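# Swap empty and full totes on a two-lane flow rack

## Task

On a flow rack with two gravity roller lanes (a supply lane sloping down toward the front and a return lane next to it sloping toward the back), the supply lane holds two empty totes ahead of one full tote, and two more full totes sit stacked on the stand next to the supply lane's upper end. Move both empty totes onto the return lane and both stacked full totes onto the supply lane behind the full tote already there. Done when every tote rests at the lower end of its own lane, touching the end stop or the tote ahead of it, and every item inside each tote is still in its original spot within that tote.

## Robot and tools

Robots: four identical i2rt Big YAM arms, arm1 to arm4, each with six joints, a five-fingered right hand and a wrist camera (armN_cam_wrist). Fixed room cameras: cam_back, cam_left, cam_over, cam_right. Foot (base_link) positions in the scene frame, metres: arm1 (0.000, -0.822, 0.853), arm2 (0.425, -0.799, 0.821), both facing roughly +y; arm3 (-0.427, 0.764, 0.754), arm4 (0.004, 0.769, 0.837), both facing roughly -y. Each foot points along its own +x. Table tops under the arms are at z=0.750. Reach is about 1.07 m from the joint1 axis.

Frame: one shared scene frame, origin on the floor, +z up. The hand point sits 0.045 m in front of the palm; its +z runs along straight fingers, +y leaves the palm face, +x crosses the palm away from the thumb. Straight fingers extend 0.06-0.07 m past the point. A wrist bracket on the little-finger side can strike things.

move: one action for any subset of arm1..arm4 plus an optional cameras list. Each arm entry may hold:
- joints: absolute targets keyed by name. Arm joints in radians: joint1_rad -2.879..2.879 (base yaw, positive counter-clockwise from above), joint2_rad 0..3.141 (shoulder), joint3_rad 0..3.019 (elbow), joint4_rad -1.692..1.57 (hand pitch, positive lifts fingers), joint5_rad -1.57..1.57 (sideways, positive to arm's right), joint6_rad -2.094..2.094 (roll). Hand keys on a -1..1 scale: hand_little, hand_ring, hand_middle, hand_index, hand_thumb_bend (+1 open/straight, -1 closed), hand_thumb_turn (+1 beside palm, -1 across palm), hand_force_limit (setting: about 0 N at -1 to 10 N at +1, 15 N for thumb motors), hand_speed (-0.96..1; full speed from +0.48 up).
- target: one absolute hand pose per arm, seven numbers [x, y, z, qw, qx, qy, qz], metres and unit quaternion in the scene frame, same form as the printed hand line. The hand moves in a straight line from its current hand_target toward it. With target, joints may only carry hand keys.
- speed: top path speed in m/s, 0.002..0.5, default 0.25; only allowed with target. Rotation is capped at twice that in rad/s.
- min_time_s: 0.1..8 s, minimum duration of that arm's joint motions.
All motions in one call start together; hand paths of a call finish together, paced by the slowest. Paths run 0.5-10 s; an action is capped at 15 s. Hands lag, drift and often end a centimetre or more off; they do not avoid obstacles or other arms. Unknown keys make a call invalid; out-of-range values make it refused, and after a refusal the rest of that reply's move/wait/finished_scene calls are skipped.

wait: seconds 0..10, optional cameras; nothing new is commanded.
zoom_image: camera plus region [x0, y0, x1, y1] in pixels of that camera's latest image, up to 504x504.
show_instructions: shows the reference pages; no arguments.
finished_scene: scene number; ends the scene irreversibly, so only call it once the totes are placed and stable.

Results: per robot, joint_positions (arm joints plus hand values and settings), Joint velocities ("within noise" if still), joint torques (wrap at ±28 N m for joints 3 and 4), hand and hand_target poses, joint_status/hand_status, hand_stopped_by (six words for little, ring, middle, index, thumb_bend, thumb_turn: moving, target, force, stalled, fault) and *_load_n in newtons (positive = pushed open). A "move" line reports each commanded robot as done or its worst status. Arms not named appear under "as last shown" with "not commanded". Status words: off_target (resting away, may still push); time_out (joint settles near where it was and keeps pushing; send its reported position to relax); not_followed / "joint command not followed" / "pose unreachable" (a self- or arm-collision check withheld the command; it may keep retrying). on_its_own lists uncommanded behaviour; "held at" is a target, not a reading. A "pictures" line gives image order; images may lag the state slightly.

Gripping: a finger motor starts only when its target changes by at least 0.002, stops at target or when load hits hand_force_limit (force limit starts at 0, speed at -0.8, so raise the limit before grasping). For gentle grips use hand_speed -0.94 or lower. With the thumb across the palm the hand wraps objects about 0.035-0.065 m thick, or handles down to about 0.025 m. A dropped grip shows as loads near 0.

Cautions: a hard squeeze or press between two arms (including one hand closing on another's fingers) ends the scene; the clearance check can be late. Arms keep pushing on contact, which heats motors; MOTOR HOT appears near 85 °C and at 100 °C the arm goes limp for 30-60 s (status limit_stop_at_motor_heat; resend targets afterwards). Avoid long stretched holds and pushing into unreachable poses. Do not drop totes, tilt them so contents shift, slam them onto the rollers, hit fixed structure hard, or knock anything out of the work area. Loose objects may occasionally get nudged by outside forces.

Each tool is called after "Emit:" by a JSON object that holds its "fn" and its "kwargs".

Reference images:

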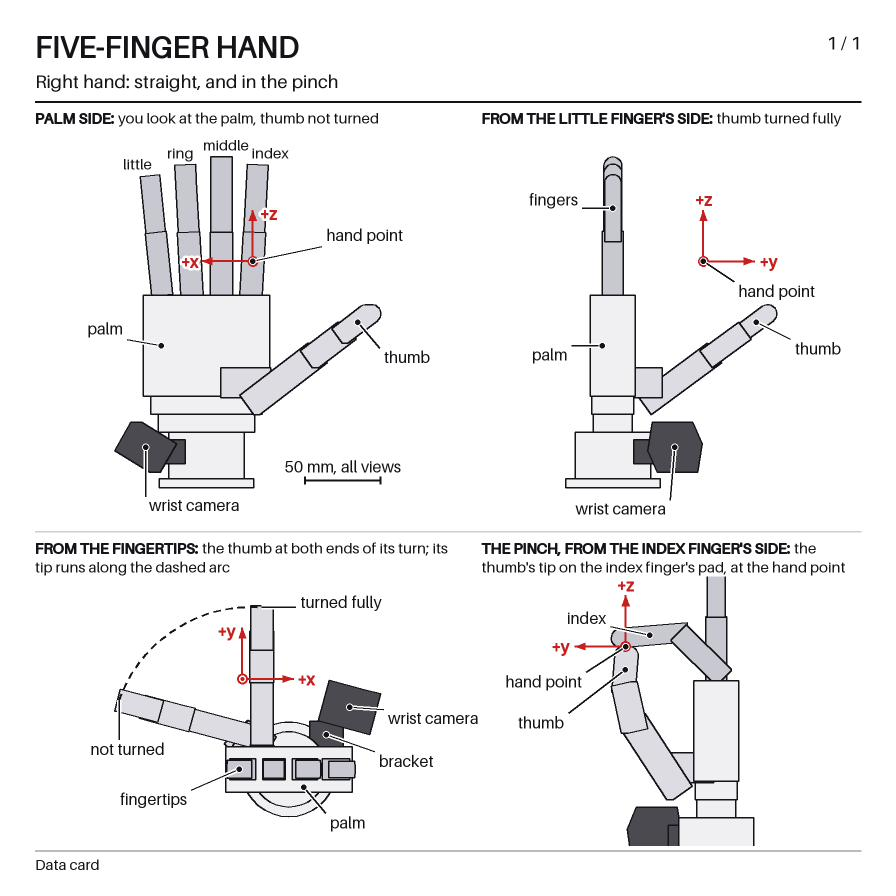

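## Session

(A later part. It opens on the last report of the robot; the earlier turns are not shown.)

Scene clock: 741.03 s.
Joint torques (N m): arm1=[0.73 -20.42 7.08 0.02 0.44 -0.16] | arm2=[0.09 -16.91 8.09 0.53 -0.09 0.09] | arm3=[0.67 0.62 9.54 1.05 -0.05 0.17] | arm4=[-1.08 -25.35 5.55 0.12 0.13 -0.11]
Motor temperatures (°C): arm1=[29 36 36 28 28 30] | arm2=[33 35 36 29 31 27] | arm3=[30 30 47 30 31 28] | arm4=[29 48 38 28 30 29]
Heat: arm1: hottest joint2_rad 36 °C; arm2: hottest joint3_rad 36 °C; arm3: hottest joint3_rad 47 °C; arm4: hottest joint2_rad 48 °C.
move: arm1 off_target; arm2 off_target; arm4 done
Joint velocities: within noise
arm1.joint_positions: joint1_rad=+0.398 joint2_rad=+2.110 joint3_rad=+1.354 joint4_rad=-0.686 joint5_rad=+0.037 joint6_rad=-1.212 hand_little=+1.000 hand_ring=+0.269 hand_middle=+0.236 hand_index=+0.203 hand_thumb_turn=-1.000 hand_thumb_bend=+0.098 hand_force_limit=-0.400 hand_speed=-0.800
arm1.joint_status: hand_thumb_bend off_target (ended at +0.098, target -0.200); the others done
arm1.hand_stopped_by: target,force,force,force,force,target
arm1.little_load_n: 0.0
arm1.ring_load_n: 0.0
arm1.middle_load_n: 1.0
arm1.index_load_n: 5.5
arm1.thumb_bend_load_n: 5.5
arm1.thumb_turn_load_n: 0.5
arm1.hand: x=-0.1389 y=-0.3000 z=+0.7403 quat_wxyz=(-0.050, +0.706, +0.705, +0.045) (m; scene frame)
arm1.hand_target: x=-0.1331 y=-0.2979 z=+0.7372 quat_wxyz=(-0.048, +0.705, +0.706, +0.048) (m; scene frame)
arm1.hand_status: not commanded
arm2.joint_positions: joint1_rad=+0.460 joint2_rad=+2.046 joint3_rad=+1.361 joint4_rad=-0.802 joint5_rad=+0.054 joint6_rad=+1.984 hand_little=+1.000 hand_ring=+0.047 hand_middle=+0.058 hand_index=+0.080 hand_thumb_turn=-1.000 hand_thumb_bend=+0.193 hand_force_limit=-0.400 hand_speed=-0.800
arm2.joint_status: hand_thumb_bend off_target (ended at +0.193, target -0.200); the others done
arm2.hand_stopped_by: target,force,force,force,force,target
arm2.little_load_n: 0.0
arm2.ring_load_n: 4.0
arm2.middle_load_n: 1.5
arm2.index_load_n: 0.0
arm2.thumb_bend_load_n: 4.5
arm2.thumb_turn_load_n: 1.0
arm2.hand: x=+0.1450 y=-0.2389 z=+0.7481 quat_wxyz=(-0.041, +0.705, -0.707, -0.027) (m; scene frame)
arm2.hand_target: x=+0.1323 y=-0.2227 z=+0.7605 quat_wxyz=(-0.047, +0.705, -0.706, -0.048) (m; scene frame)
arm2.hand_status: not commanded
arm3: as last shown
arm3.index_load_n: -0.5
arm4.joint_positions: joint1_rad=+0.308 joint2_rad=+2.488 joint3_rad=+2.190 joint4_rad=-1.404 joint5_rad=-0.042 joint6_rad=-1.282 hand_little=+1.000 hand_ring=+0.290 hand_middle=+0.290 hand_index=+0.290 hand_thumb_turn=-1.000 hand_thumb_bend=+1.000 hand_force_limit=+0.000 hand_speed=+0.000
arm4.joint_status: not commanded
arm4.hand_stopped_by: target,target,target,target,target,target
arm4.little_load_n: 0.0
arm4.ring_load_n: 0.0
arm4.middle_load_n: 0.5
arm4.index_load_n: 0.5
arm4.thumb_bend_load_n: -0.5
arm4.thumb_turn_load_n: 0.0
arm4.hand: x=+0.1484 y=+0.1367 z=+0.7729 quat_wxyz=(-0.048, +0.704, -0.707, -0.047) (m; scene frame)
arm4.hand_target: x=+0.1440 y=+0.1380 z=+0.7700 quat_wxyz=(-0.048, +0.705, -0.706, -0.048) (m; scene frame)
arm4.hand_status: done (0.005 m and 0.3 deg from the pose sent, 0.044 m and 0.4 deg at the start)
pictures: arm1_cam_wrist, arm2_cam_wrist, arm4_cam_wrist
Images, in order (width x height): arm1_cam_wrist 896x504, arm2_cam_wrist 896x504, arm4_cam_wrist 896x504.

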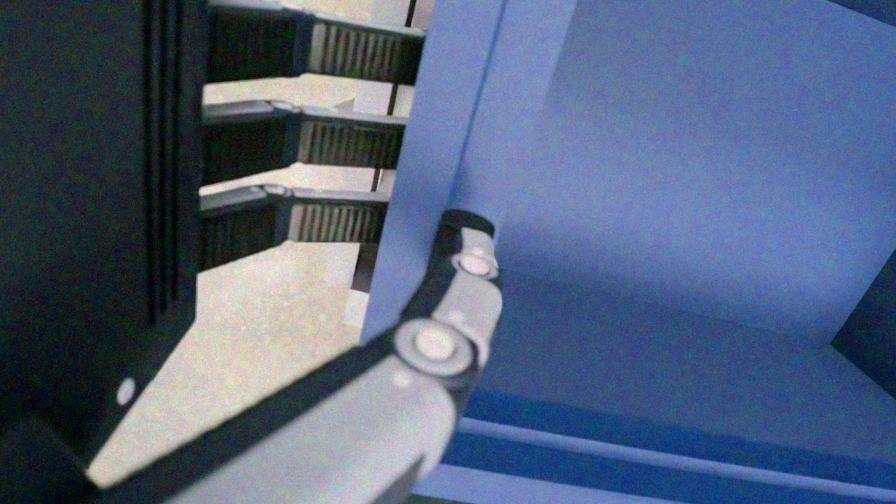

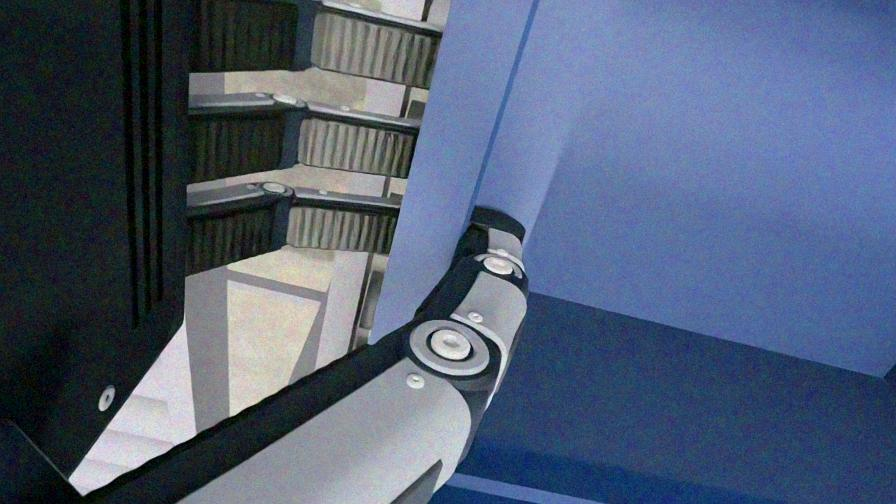

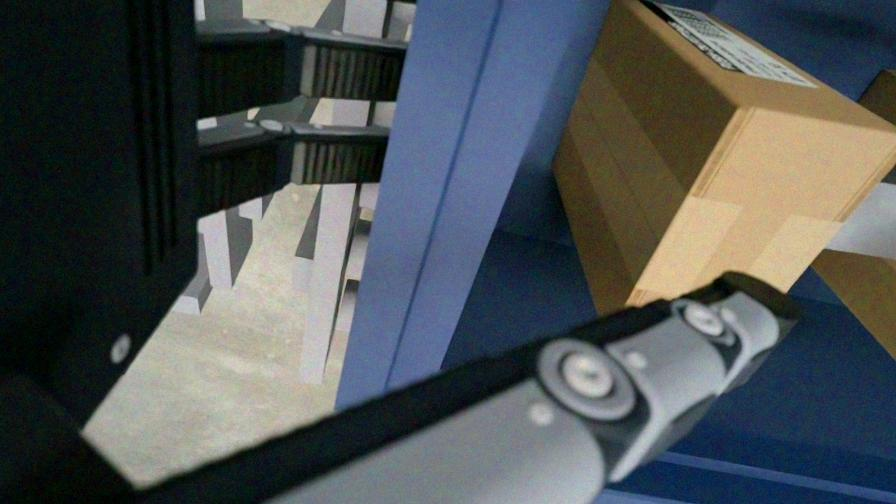

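Emit:
{"fn": "move", "kwargs": {"arm4": {"joints": {"hand_speed": -0.88, "hand_force_limit": -0.5, "hand_index": -0.1, "hand_middle": -0.1, "hand_ring": -0.1}}, "cameras": []}}

Emit:
{"fn": "move", "kwargs": {"arm4": {"joints": {"hand_force_limit": -0.4, "hand_thumb_bend": -0.2, "hand_speed": -0.8}}, "cameras": ["arm4_cam_wrist", "cam_over"]}}

Scene clock: 752.27 s.
Joint torques (N m): arm1=[0.62 -20.37 7.06 0.03 0.45 -0.16] | arm2=[-0.15 -16.79 8.03 0.53 -0.11 0.09] | arm3=[0.62 0.15 9.28 1.13 -0.09 0.15] | arm4=[-0.91 -25.52 6.05 -0.13 0.26 -0.11]
Motor temperatures (°C): arm1=[29 37 36 28 28 30] | arm2=[33 35 36 29 31 27] | arm3=[30 30 47 30 31 28] | arm4=[29 50 38 28 30 29]
Heat: arm1: hottest joint2_rad 37 °C; arm2: hottest joint3_rad 36 °C; arm3: hottest joint3_rad 47 °C; arm4: hottest joint2_rad 50 °C.
move: arm4 off_target
Joint velocities: within noise
arm1, arm2, arm3: as last shown
arm1.middle_load_n: 0.5
arm1.index_load_n: 5.0
arm1.thumb_turn_load_n: 1.0
arm3.index_load_n: 0.0
arm4.joint_positions: joint1_rad=+0.308 joint2_rad=+2.488 joint3_rad=+2.183 joint4_rad=-1.398 joint5_rad=-0.045 joint6_rad=-1.284 hand_little=+1.000 hand_ring=+0.069 hand_middle=+0.113 hand_index=+0.158 hand_thumb_turn=-1.000 hand_thumb_bend=+1.000 hand_force_limit=-0.500 hand_speed=-0.880
arm4.joint_status: hand_ring off_target (ended at +0.069, target -0.100); hand_middle off_target (ended at +0.113, target -0.100); hand_index off_target (ended at +0.158, target -0.100); the others done
arm4.hand_stopped_by: target,force,force,force,target,target
arm4.little_load_n: 0.0
arm4.ring_load_n: 3.0
arm4.middle_load_n: 1.0
arm4.index_load_n: 0.0
arm4.thumb_bend_load_n: 0.0
arm4.thumb_turn_load_n: 0.0
arm4.hand: x=+0.1486 y=+0.1378 z=+0.7703 quat_wxyz=(-0.049, +0.705, -0.706, -0.046) (m; scene frame)
arm4.hand_target: x=+0.1440 y=+0.1380 z=+0.7700 quat_wxyz=(-0.048, +0.705, -0.706, -0.048) (m; scene frame)
arm4.hand_status: not commanded
pictures: none
No camera images: "cameras" was empty.

Scene clock: 756.70 s.
Joint torques (N m): arm1=[0.56 -20.42 7.08 0.01 0.44 -0.15] | arm2=[0.09 -17.08 8.09 0.54 -0.09 0.1] | arm3=[0.5 1.44 9.24 1.09 -0.04 0.17] | arm4=[-1.55 -25.88 6.04 -0.17 0.24 -0.11]
Motor temperatures (°C): arm1=[29 37 36 28 28 30] | arm2=[33 35 36 29 31 27] | arm3=[30 30 47 30 31 28] | arm4=[29 50 38 28 30 29]
Heat: arm1: hottest joint2_rad 37 °C; arm2: hottest joint3_rad 36 °C; arm3: hottest joint3_rad 47 °C; arm4: hottest joint2_rad 50 °C.
move: arm4 off_target
Joint velocities: within noise
arm1, arm2, arm3: as last shown
arm1.index_load_n: 5.5
arm1.thumb_turn_load_n: 0.5
arm4.joint_positions: joint1_rad=+0.308 joint2_rad=+2.488 joint3_rad=+2.183 joint4_rad=-1.398 joint5_rad=-0.045 joint6_rad=-1.287 hand_little=+1.000 hand_ring=+0.069 hand_middle=+0.113 hand_index=+0.158 hand_thumb_turn=-1.000 hand_thumb_bend=+0.098 hand_force_limit=-0.400 hand_speed=-0.800
arm4.joint_status: hand_thumb_bend off_target (ended at +0.098, target -0.200); the others done
arm4.hand_stopped_by: target,force,force,force,force,target
arm4.little_load_n: 0.0
arm4.ring_load_n: 4.0
arm4.middle_load_n: 1.5
arm4.index_load_n: 0.5
arm4.thumb_bend_load_n: 5.5
arm4.thumb_turn_load_n: 1.5
arm4.hand: x=+0.1485 y=+0.1376 z=+0.7703 quat_wxyz=(-0.049, +0.706, -0.705, -0.046) (m; scene frame)
arm4.hand_target: x=+0.1440 y=+0.1380 z=+0.7700 quat_wxyz=(-0.048, +0.705, -0.706, -0.048) (m; scene frame)
arm4.hand_status: not commanded
pictures: arm4_cam_wrist, cam_over
Images, in order (width x height): arm4_cam_wrist 896x504, cam_over 896x504.

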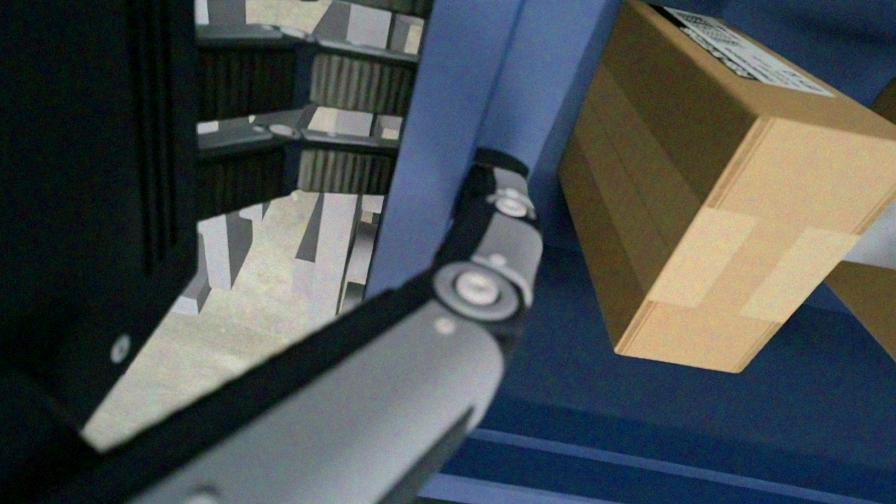

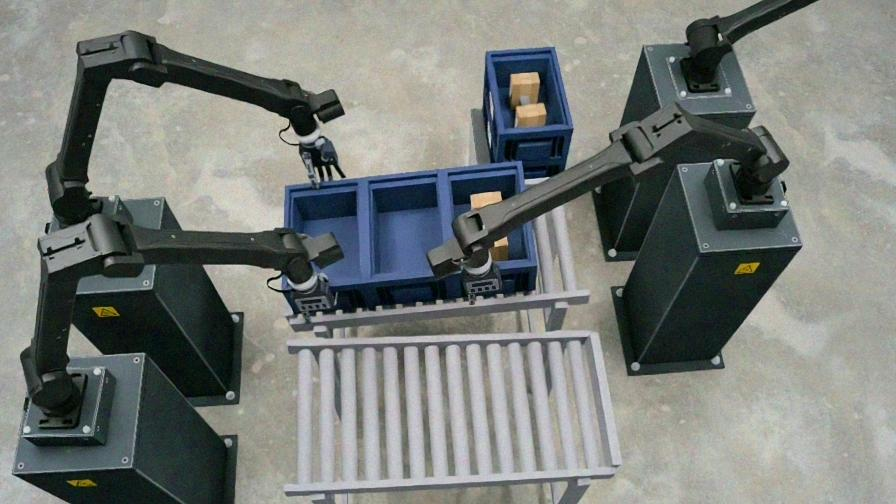

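Emit:
{"fn": "move", "kwargs": {"arm1": {"target": [-0.133, -0.303, 0.777, -0.0475, 0.7055, 0.7055, 0.0475], "speed": 0.06}, "arm2": {"target": [0.134, -0.228, 0.7995, -0.0475, 0.7055, -0.7055, -0.0475], "speed": 0.06}, "cameras": ["arm1_cam_wrist", "arm2_cam_wrist", "cam_over", "cam_left", "cam_right"]}}

Scene clock: 774.00 s.
Joint torques (N m): arm1=[0.79 -23.3 7.16 -0.95 0.46 -0.13] | arm2=[0.32 -19.55 8.31 -0.64 -0.18 0.09] | arm3=[0.03 1.2 9.26 1.14 -0.02 0.12] | arm4=[-1.67 -25.52 6.06 -0.06 0.28 -0.08]
Motor temperatures (°C): arm1=[29 37 36 28 28 30] | arm2=[33 35 36 29 31 27] | arm3=[30 30 47 30 31 28] | arm4=[29 52 38 28 30 29]
Heat: arm1: hottest joint2_rad 37 °C; arm2: hottest joint3_rad 36 °C; arm3: hottest joint3_rad 47 °C; arm4: hottest joint2_rad 52 °C.
move: arm1 off_target; arm2 off_target
Joint velocities: within noise
arm1.joint_positions: joint1_rad=+0.398 joint2_rad=+2.070 joint3_rad=+1.350 joint4_rad=-0.735 joint5_rad=+0.037 joint6_rad=-1.212 hand_little=+1.000 hand_ring=+0.269 hand_middle=+0.236 hand_index=+0.203 hand_thumb_turn=-1.000 hand_thumb_bend=+0.098 hand_force_limit=-0.400 hand_speed=-0.800
arm1.joint_status: not commanded
arm1.hand_stopped_by: target,force,force,force,force,target
arm1.little_load_n: 0.0
arm1.ring_load_n: 0.0
arm1.middle_load_n: 0.5
arm1.index_load_n: 8.0
arm1.thumb_bend_load_n: 4.5
arm1.thumb_turn_load_n: 2.0
arm1.hand: x=-0.1369 y=-0.3055 z=+0.7607 quat_wxyz=(-0.044, +0.706, +0.706, +0.043) (m; scene frame)
arm1.hand_target: x=-0.1331 y=-0.3029 z=+0.7766 quat_wxyz=(-0.048, +0.705, +0.706, +0.048) (m; scene frame)
arm1.hand_status: off_target (0.017 m and 0.7 deg from the pose sent, 0.037 m and 0.4 deg at the start)
arm2.joint_positions: joint1_rad=+0.460 joint2_rad=+2.006 joint3_rad=+1.361 joint4_rad=-0.848 joint5_rad=+0.056 joint6_rad=+1.984 hand_little=+1.000 hand_ring=+0.047 hand_middle=+0.058 hand_index=+0.080 hand_thumb_turn=-1.000 hand_thumb_bend=+0.193 hand_force_limit=-0.400 hand_speed=-0.800
arm2.joint_status: not commanded
arm2.hand_stopped_by: target,force,force,force,force,target
arm2.little_load_n: 0.0
arm2.ring_load_n: 6.0
arm2.middle_load_n: 0.0
arm2.index_load_n: 0.5
arm2.thumb_bend_load_n: 4.0
arm2.thumb_turn_load_n: 0.5
arm2.hand: x=+0.1471 y=-0.2428 z=+0.7688 quat_wxyz=(-0.041, +0.706, -0.707, -0.024) (m; scene frame)
arm2.hand_target: x=+0.1345 y=-0.2289 z=+0.7995 quat_wxyz=(-0.047, +0.706, -0.705, -0.048) (m; scene frame)
arm2.hand_status: off_target (0.037 m and 2.8 deg from the pose sent, 0.054 m and 2.5 deg at the start)
arm3, arm4: as last shown
arm3.index_load_n: -0.5
arm4.joint_positions: joint1_rad=+0.308 joint2_rad=+2.488 joint3_rad=+2.183 joint4_rad=-1.398 joint5_rad=-0.045 joint6_rad=-1.288 hand_little=+1.000 hand_ring=+0.069 hand_middle=+0.113 hand_index=+0.158 hand_thumb_turn=-1.000 hand_thumb_bend=+0.098 hand_force_limit=-0.400 hand_speed=-0.800
arm4.index_load_n: 0.0
arm4.thumb_turn_load_n: 1.0
arm4.hand: x=+0.1484 y=+0.1376 z=+0.7703 quat_wxyz=(-0.049, +0.706, -0.705, -0.046) (m; scene frame)
pictures: arm1_cam_wrist, arm2_cam_wrist, cam_left, cam_over, cam_right
Images, in order (width x height): arm1_cam_wrist 896x504, arm2_cam_wrist 896x504, cam_left 896x504, cam_over 896x504, cam_right 896x504.

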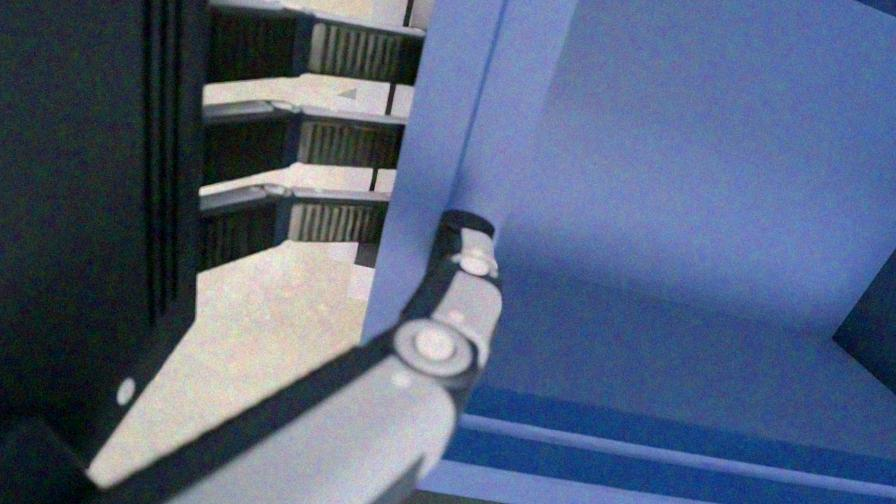

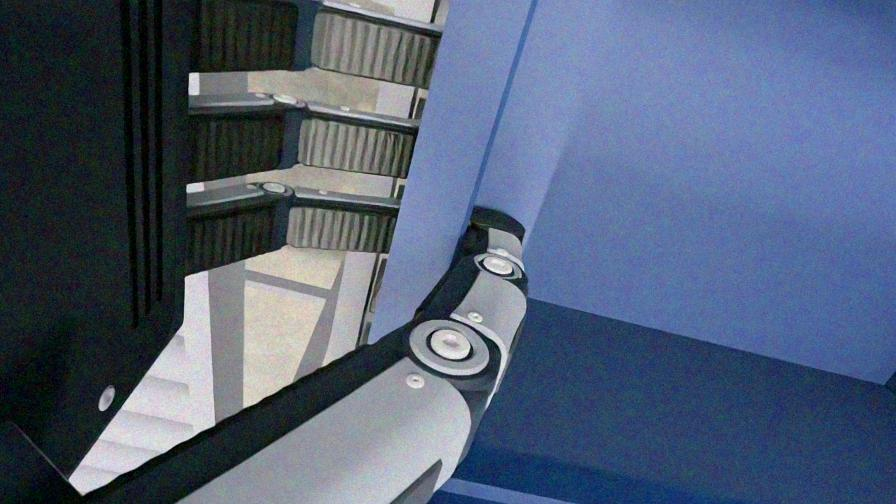

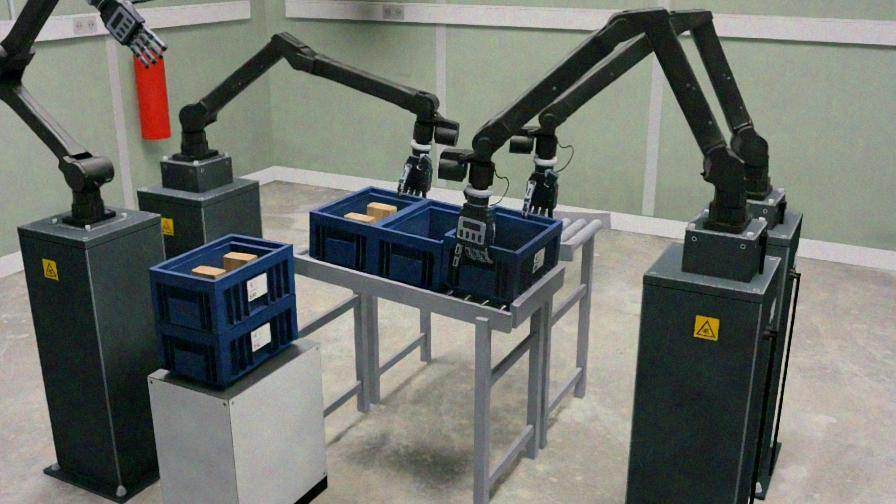

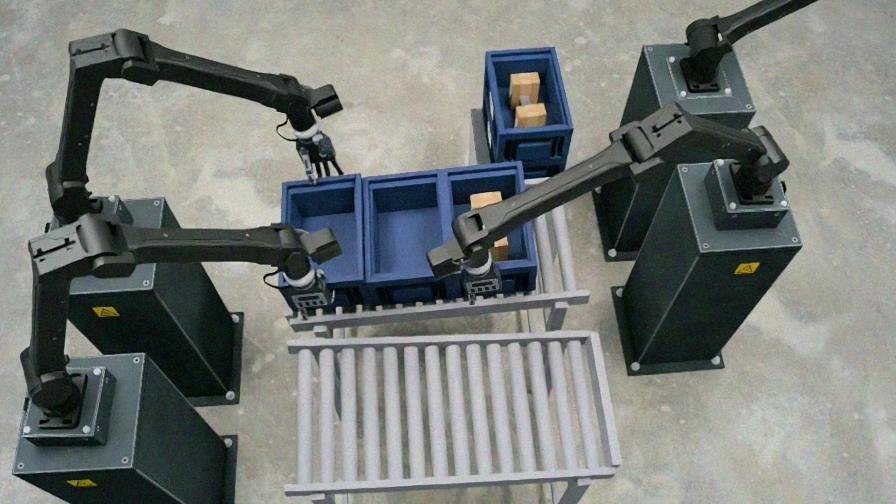

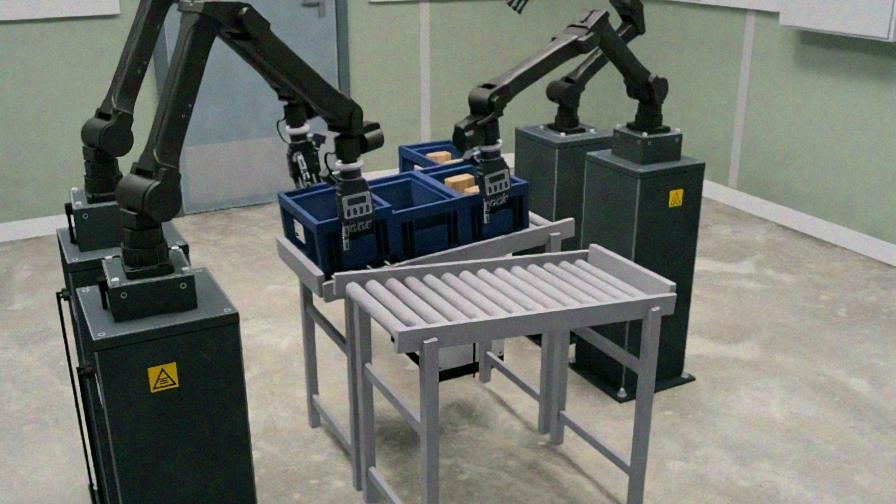

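Emit:
{"fn": "move", "kwargs": {"arm1": {"target": [-0.133, -0.322, 0.925, -0.0475, 0.7055, 0.7055, 0.0475], "speed": 0.12}, "arm2": {"target": [0.136, -0.247, 0.9475, -0.0475, 0.7055, -0.7055, -0.0475], "speed": 0.12}, "cameras": ["arm1_cam_wrist", "arm2_cam_wrist", "arm4_cam_wrist", "cam_over", "cam_left", "cam_right"]}}

Scene clock: 781.73 s.
Joint torques (N m): arm1=[1.44 -20.37 12.29 -0.79 0.61 -0.03] | arm2=[0.67 -17.14 11.33 -0.25 -0.11 0.18] | arm3=[0.38 0.26 9.06 0.99 -0.05 0.18] | arm4=[-1.2 -25.93 5.97 -0.12 0.24 -0.07]
Motor temperatures (°C): arm1=[29 38 36 28 28 30] | arm2=[33 36 36 29 31 27] | arm3=[30 30 47 30 31 28] | arm4=[29 52 37 28 30 29]
Heat: arm1: hottest joint2_rad 38 °C; arm2: hottest joint2_rad 36 °C; arm3: hottest joint3_rad 47 °C; arm4: hottest joint2_rad 52 °C.
move: arm1 off_target; arm2 off_target
Joint velocities: within noise
arm1.joint_positions: joint1_rad=+0.401 joint2_rad=+1.822 joint3_rad=+1.381 joint4_rad=-1.053 joint5_rad=+0.034 joint6_rad=-1.213 hand_little=+1.000 hand_ring=+0.269 hand_middle=+0.237 hand_index=+0.203 hand_thumb_turn=-1.000 hand_thumb_bend=+0.098 hand_force_limit=-0.400 hand_speed=-0.800
arm1.joint_status: not commanded
arm1.hand_stopped_by: target,force,force,force,force,target
arm1.little_load_n: 0.0
arm1.ring_load_n: 2.0
arm1.middle_load_n: 3.0
arm1.index_load_n: 4.0
arm1.thumb_bend_load_n: 4.5
arm1.thumb_turn_load_n: -1.0
arm1.hand: x=-0.1276 y=-0.3375 z=+0.9003 quat_wxyz=(-0.027, +0.705, +0.708, +0.033) (m; scene frame)
arm1.hand_target: x=-0.1327 y=-0.3229 z=+0.9251 quat_wxyz=(-0.048, +0.706, +0.705, +0.048) (m; scene frame)
arm1.hand_status: off_target (0.030 m and 2.9 deg from the pose sent, 0.165 m and 0.7 deg at the start)
arm2.joint_positions: joint1_rad=+0.463 joint2_rad=+1.790 joint3_rad=+1.448 joint4_rad=-1.180 joint5_rad=+0.054 joint6_rad=+1.985 hand_little=+1.000 hand_ring=+0.047 hand_middle=+0.058 hand_index=+0.080 hand_thumb_turn=-1.000 hand_thumb_bend=+0.192 hand_force_limit=-0.400 hand_speed=-0.800
arm2.joint_status: not commanded
arm2.hand_stopped_by: target,force,force,force,force,target
arm2.little_load_n: 0.0
arm2.ring_load_n: 2.5
arm2.middle_load_n: 1.5
arm2.index_load_n: 0.5
arm2.thumb_bend_load_n: 1.5
arm2.thumb_turn_load_n: -0.5
arm2.hand: x=+0.1552 y=-0.2667 z=+0.9086 quat_wxyz=(-0.035, +0.707, -0.706, -0.011) (m; scene frame)
arm2.hand_target: x=+0.1370 y=-0.2494 z=+0.9480 quat_wxyz=(-0.047, +0.706, -0.705, -0.048) (m; scene frame)
arm2.hand_status: off_target (0.048 m and 4.5 deg from the pose sent, 0.179 m and 2.8 deg at the start)
arm3, arm4: as last shown
arm3.index_load_n: 0.0
arm4.joint_positions: joint1_rad=+0.308 joint2_rad=+2.488 joint3_rad=+2.183 joint4_rad=-1.397 joint5_rad=-0.045 joint6_rad=-1.291 hand_little=+1.000 hand_ring=+0.069 hand_middle=+0.113 hand_index=+0.158 hand_thumb_turn=-1.000 hand_thumb_bend=+0.098 hand_force_limit=-0.400 hand_speed=-0.800
arm4.little_load_n: 0.5
arm4.index_load_n: 0.5
arm4.thumb_bend_load_n: 5.0
arm4.thumb_turn_load_n: 0.5
arm4.hand: x=+0.1484 y=+0.1371 z=+0.7702 quat_wxyz=(-0.049, +0.707, -0.704, -0.046) (m; scene frame)
arm4.hand_target: x=+0.1439 y=+0.1380 z=+0.7701 quat_wxyz=(-0.048, +0.705, -0.706, -0.048) (m; scene frame)
pictures: arm1_cam_wrist, arm2_cam_wrist, arm4_cam_wrist, cam_left, cam_over, cam_right
Images, in order (width x height): arm1_cam_wrist 896x504, arm2_cam_wrist 896x504, arm4_cam_wrist 896x504, cam_left 896x504, cam_over 896x504, cam_right 896x504.

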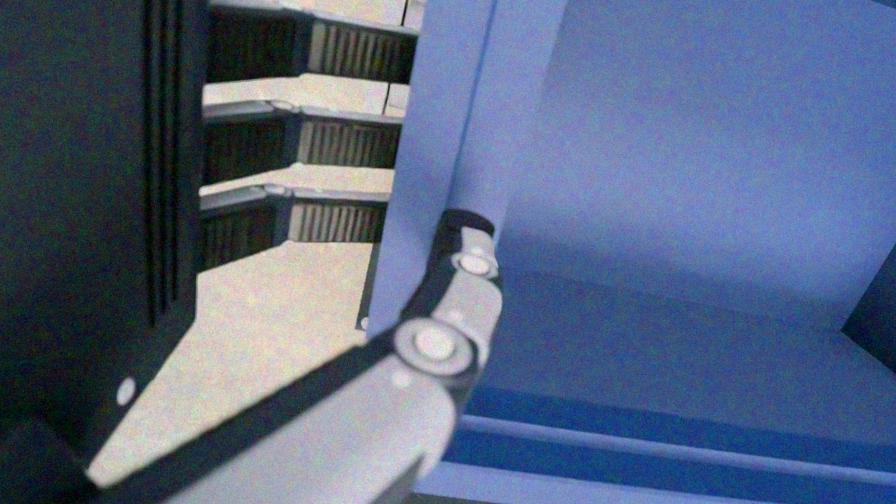

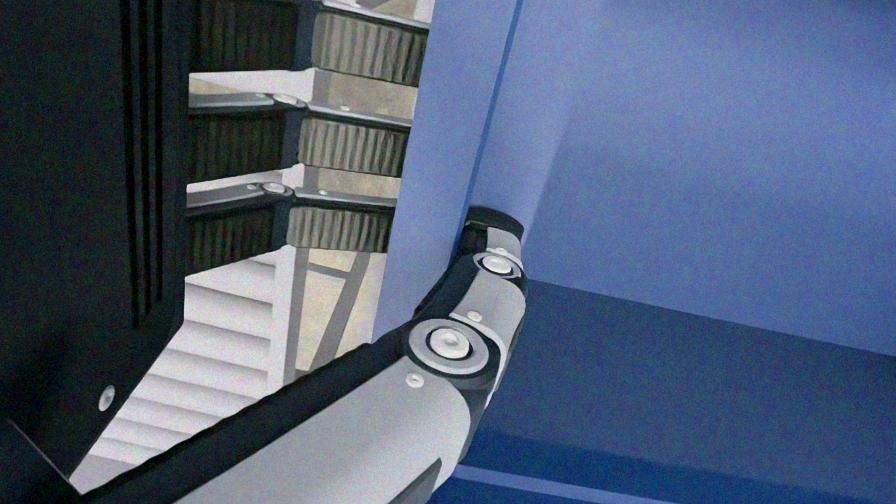

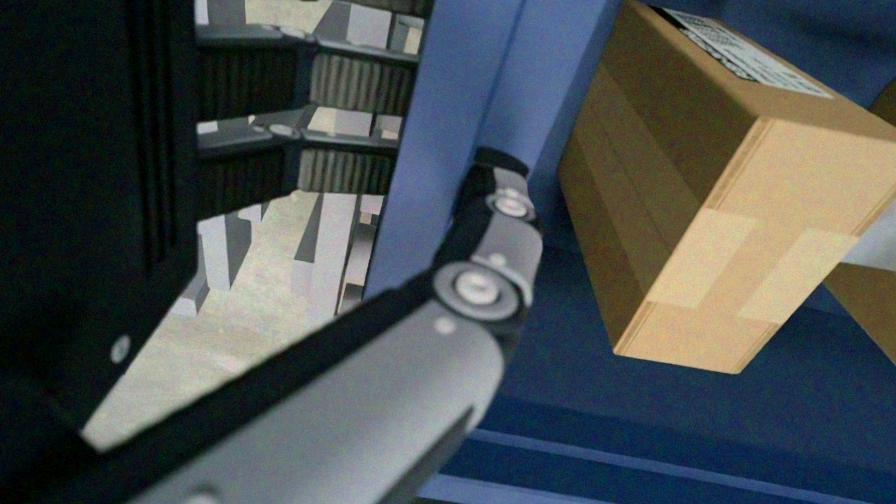

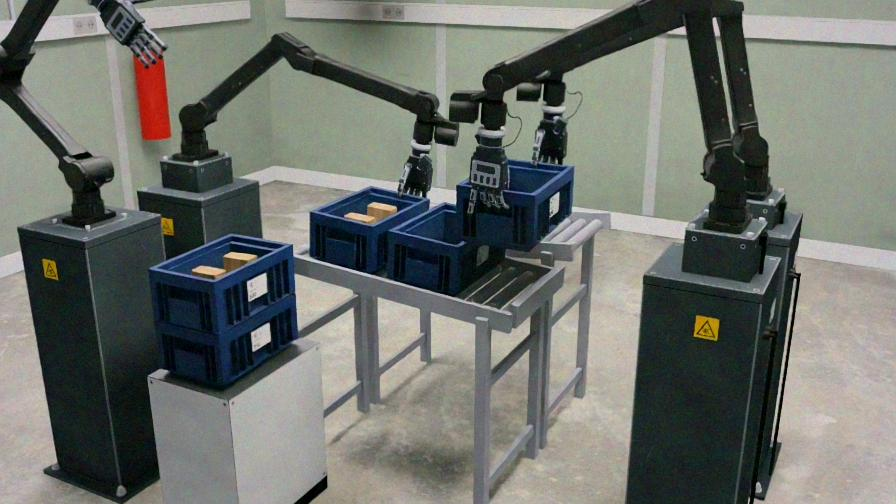

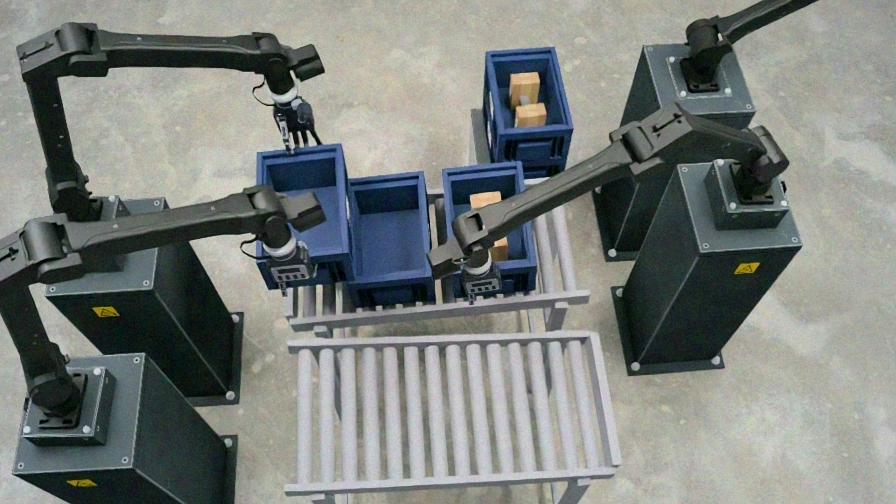

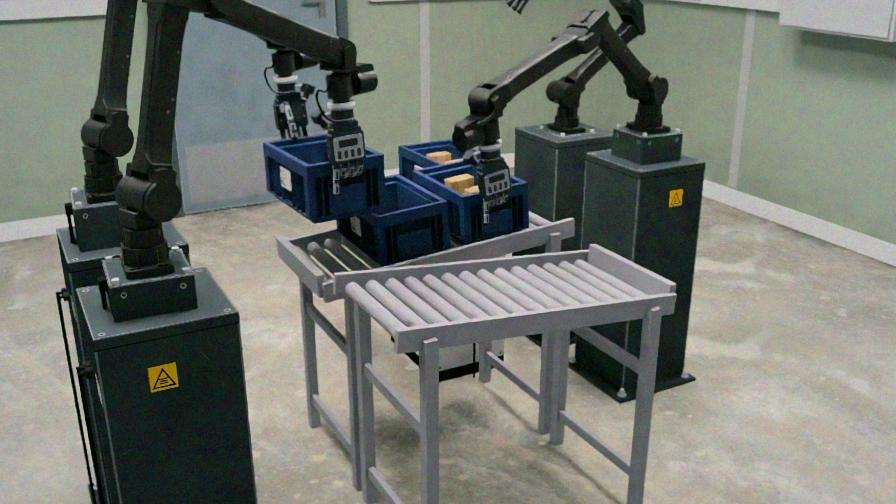

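Emit:
{"fn": "move", "kwargs": {"arm1": {"target": [0.287, -0.222, 0.930, 0, 0.7071, 0.7071, 0], "speed": 0.12}, "arm2": {"target": [0.557, -0.149, 0.946, 0, 0.7071, -0.7071, 0], "speed": 0.12}, "cameras": ["arm1_cam_wrist", "arm2_cam_wrist", "cam_over", "cam_left", "cam_right", "cam_back"]}}

Scene clock: 845.93 s.
Joint torques (N m): arm1=[0.67 -24.23 13.81 -0.54 0.55 -0.14] | arm2=[-0.21 -19.31 11.37 -0.81 -0.34 0] | arm3=[0.67 0.38 9.07 1.13 -0.08 0.1] | arm4=[-1.32 -25.58 6.11 -0.06 0.27 -0.07]
Motor temperatures (°C): arm1=[29 39 39 28 28 30] | arm2=[33 38 44 29 31 27] | arm3=[30 30 47 30 30 28] | arm4=[29 53 37 28 30 29]
Heat: arm1: hottest joint2_rad 39 °C; arm2: hottest joint3_rad 44 °C; arm3: hottest joint3_rad 47 °C; arm4: hottest joint2_rad 53 °C.
move: arm1 off_target; arm2 off_target
Joint velocities: within noise
arm1.joint_positions: joint1_rad=-0.300 joint2_rad=+2.172 joint3_rad=+1.961 joint4_rad=-1.406 joint5_rad=-0.013 joint6_rad=-1.909 hand_little=+1.000 hand_ring=+0.269 hand_middle=+0.236 hand_index=+0.203 hand_thumb_turn=-1.000 hand_thumb_bend=+0.097 hand_force_limit=-0.400 hand_speed=-0.800
arm1.joint_status: not commanded
arm1.hand_stopped_by: target,force,force,force,force,target
arm1.little_load_n: 0.0
arm1.ring_load_n: 1.0
arm1.middle_load_n: 1.0
arm1.index_load_n: 3.0
arm1.thumb_bend_load_n: 0.5
arm1.thumb_turn_load_n: 0.0
arm1.hand: x=+0.2747 y=-0.2356 z=+0.9104 quat_wxyz=(+0.006, +0.707, +0.707, -0.022) (m; scene frame)
arm1.hand_target: x=+0.2865 y=-0.2231 z=+0.9301 quat_wxyz=(+0.000, +0.707, +0.707, +0.000) (m; scene frame)
arm1.hand_status: off_target (0.027 m and 2.6 deg from the pose sent, 0.431 m and 4.9 deg at the start)
arm2.joint_positions: joint1_rad=-0.259 joint2_rad=+2.079 joint3_rad=+1.931 joint4_rad=-1.465 joint5_rad=+0.002 joint6_rad=+1.273 hand_little=+1.000 hand_ring=+0.047 hand_middle=+0.057 hand_index=+0.080 hand_thumb_turn=-1.000 hand_thumb_bend=+0.192 hand_force_limit=-0.400 hand_speed=-0.800
arm2.joint_status: not commanded
arm2.hand_stopped_by: target,force,force,force,force,target
arm2.little_load_n: 0.0
arm2.ring_load_n: 3.0
arm2.middle_load_n: 0.0
arm2.index_load_n: 0.0
arm2.thumb_bend_load_n: 1.0
arm2.thumb_turn_load_n: 0.5
arm2.hand: x=+0.5557 y=-0.1656 z=+0.9239 quat_wxyz=(+0.017, +0.704, -0.710, +0.013) (m; scene frame)
arm2.hand_target: x=+0.5565 y=-0.1502 z=+0.9460 quat_wxyz=(-0.001, +0.707, -0.707, +0.000) (m; scene frame)
arm2.hand_status: off_target (0.028 m and 2.5 deg from the pose sent, 0.420 m and 4.2 deg at the start)
arm3, arm4: as last shown
arm4.little_load_n: 0.0
arm4.thumb_bend_load_n: 4.5
pictures: arm1_cam_wrist, arm2_cam_wrist, cam_back, cam_left, cam_over, cam_right
Images, in order (width x height): arm1_cam_wrist 896x504, arm2_cam_wrist 896x504, cam_back 896x504, cam_left 896x504, cam_over 896x504, cam_right 896x504.

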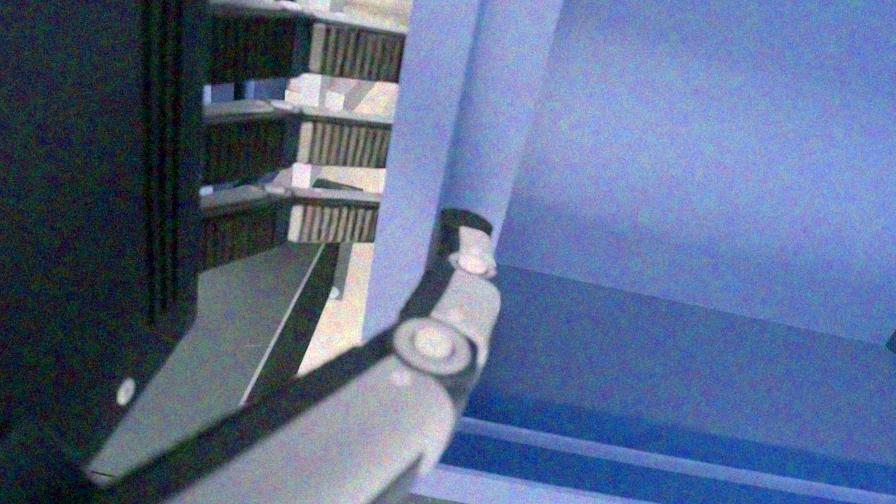

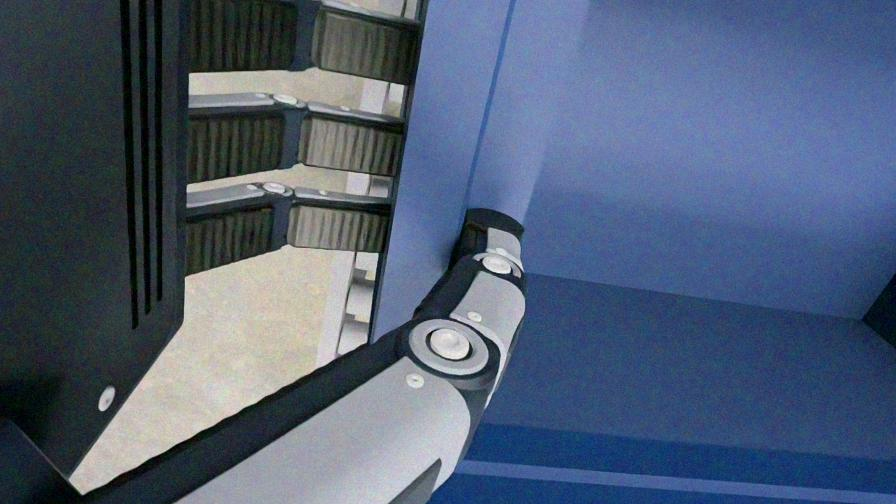

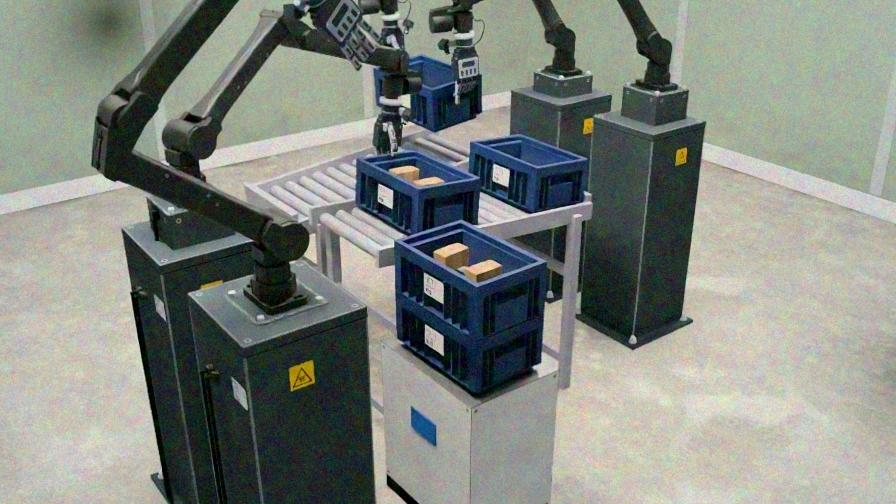

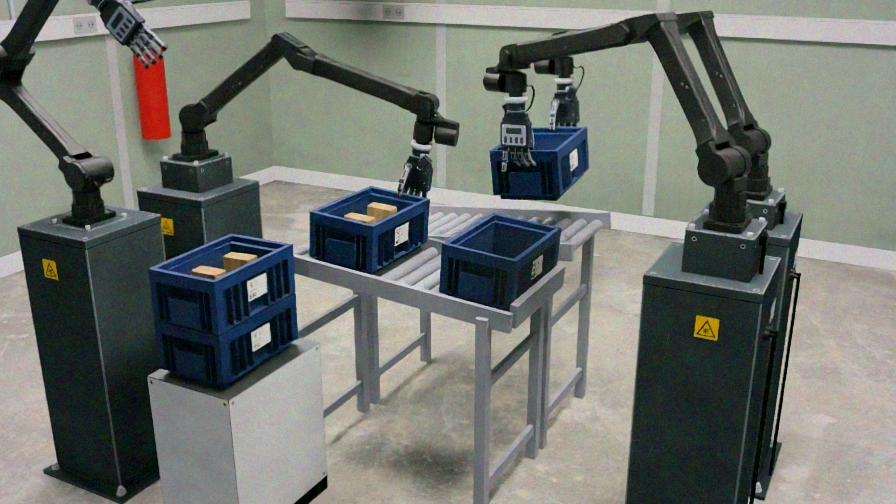

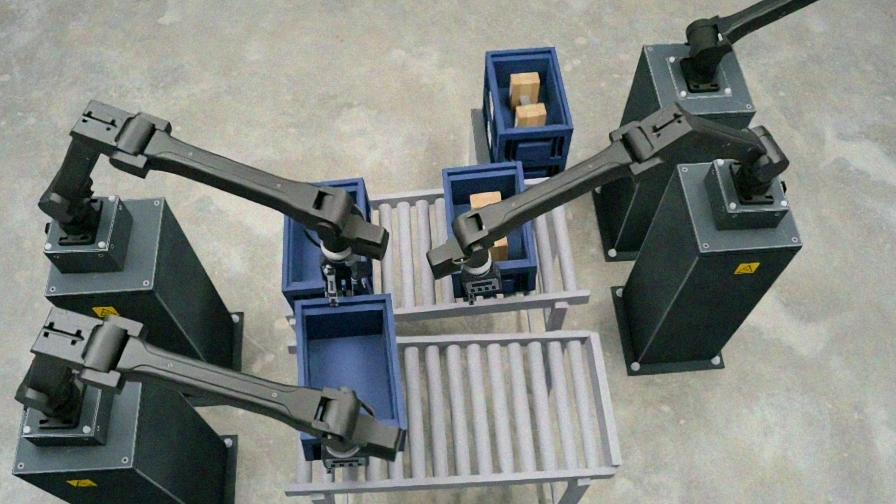

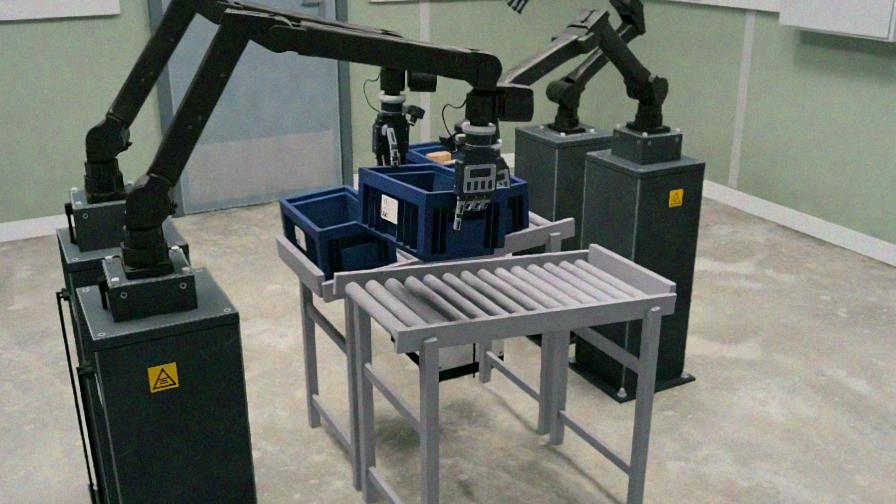

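Emit:
{"fn": "zoom_image", "kwargs": {"camera": "arm2_cam_wrist", "region": [280, 0, 440, 420]}}

Emit:
{"fn": "zoom_image", "kwargs": {"camera": "arm1_cam_wrist", "region": [200, 0, 440, 420]}}

Emit:
{"fn": "zoom_image", "kwargs": {"camera": "cam_over", "region": [260, 160, 640, 504]}}

Emit:
{"fn": "zoom_image", "kwargs": {"camera": "cam_right", "region": [270, 150, 530, 360]}}

Scaled by 1.200.

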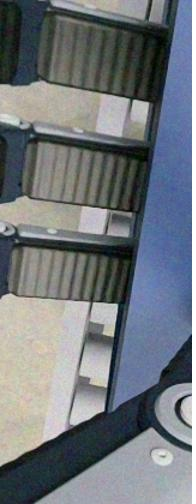

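Scaled by 1.200.

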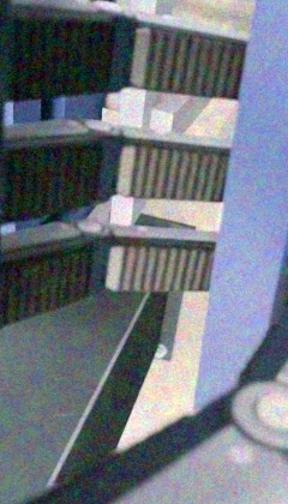

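Scaled by 1.326.

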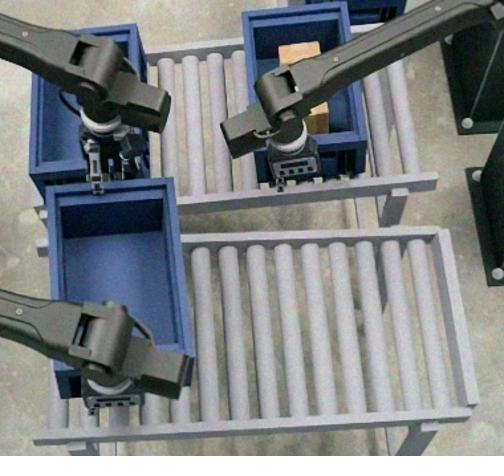

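Scaled by 1.938.

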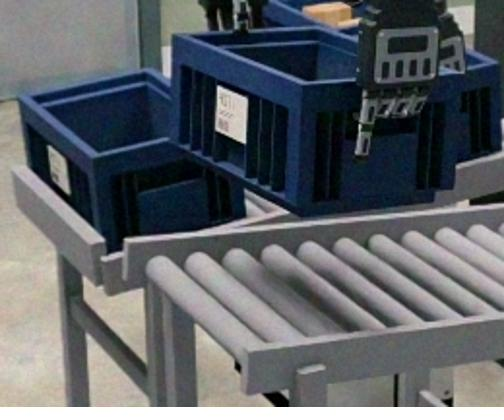

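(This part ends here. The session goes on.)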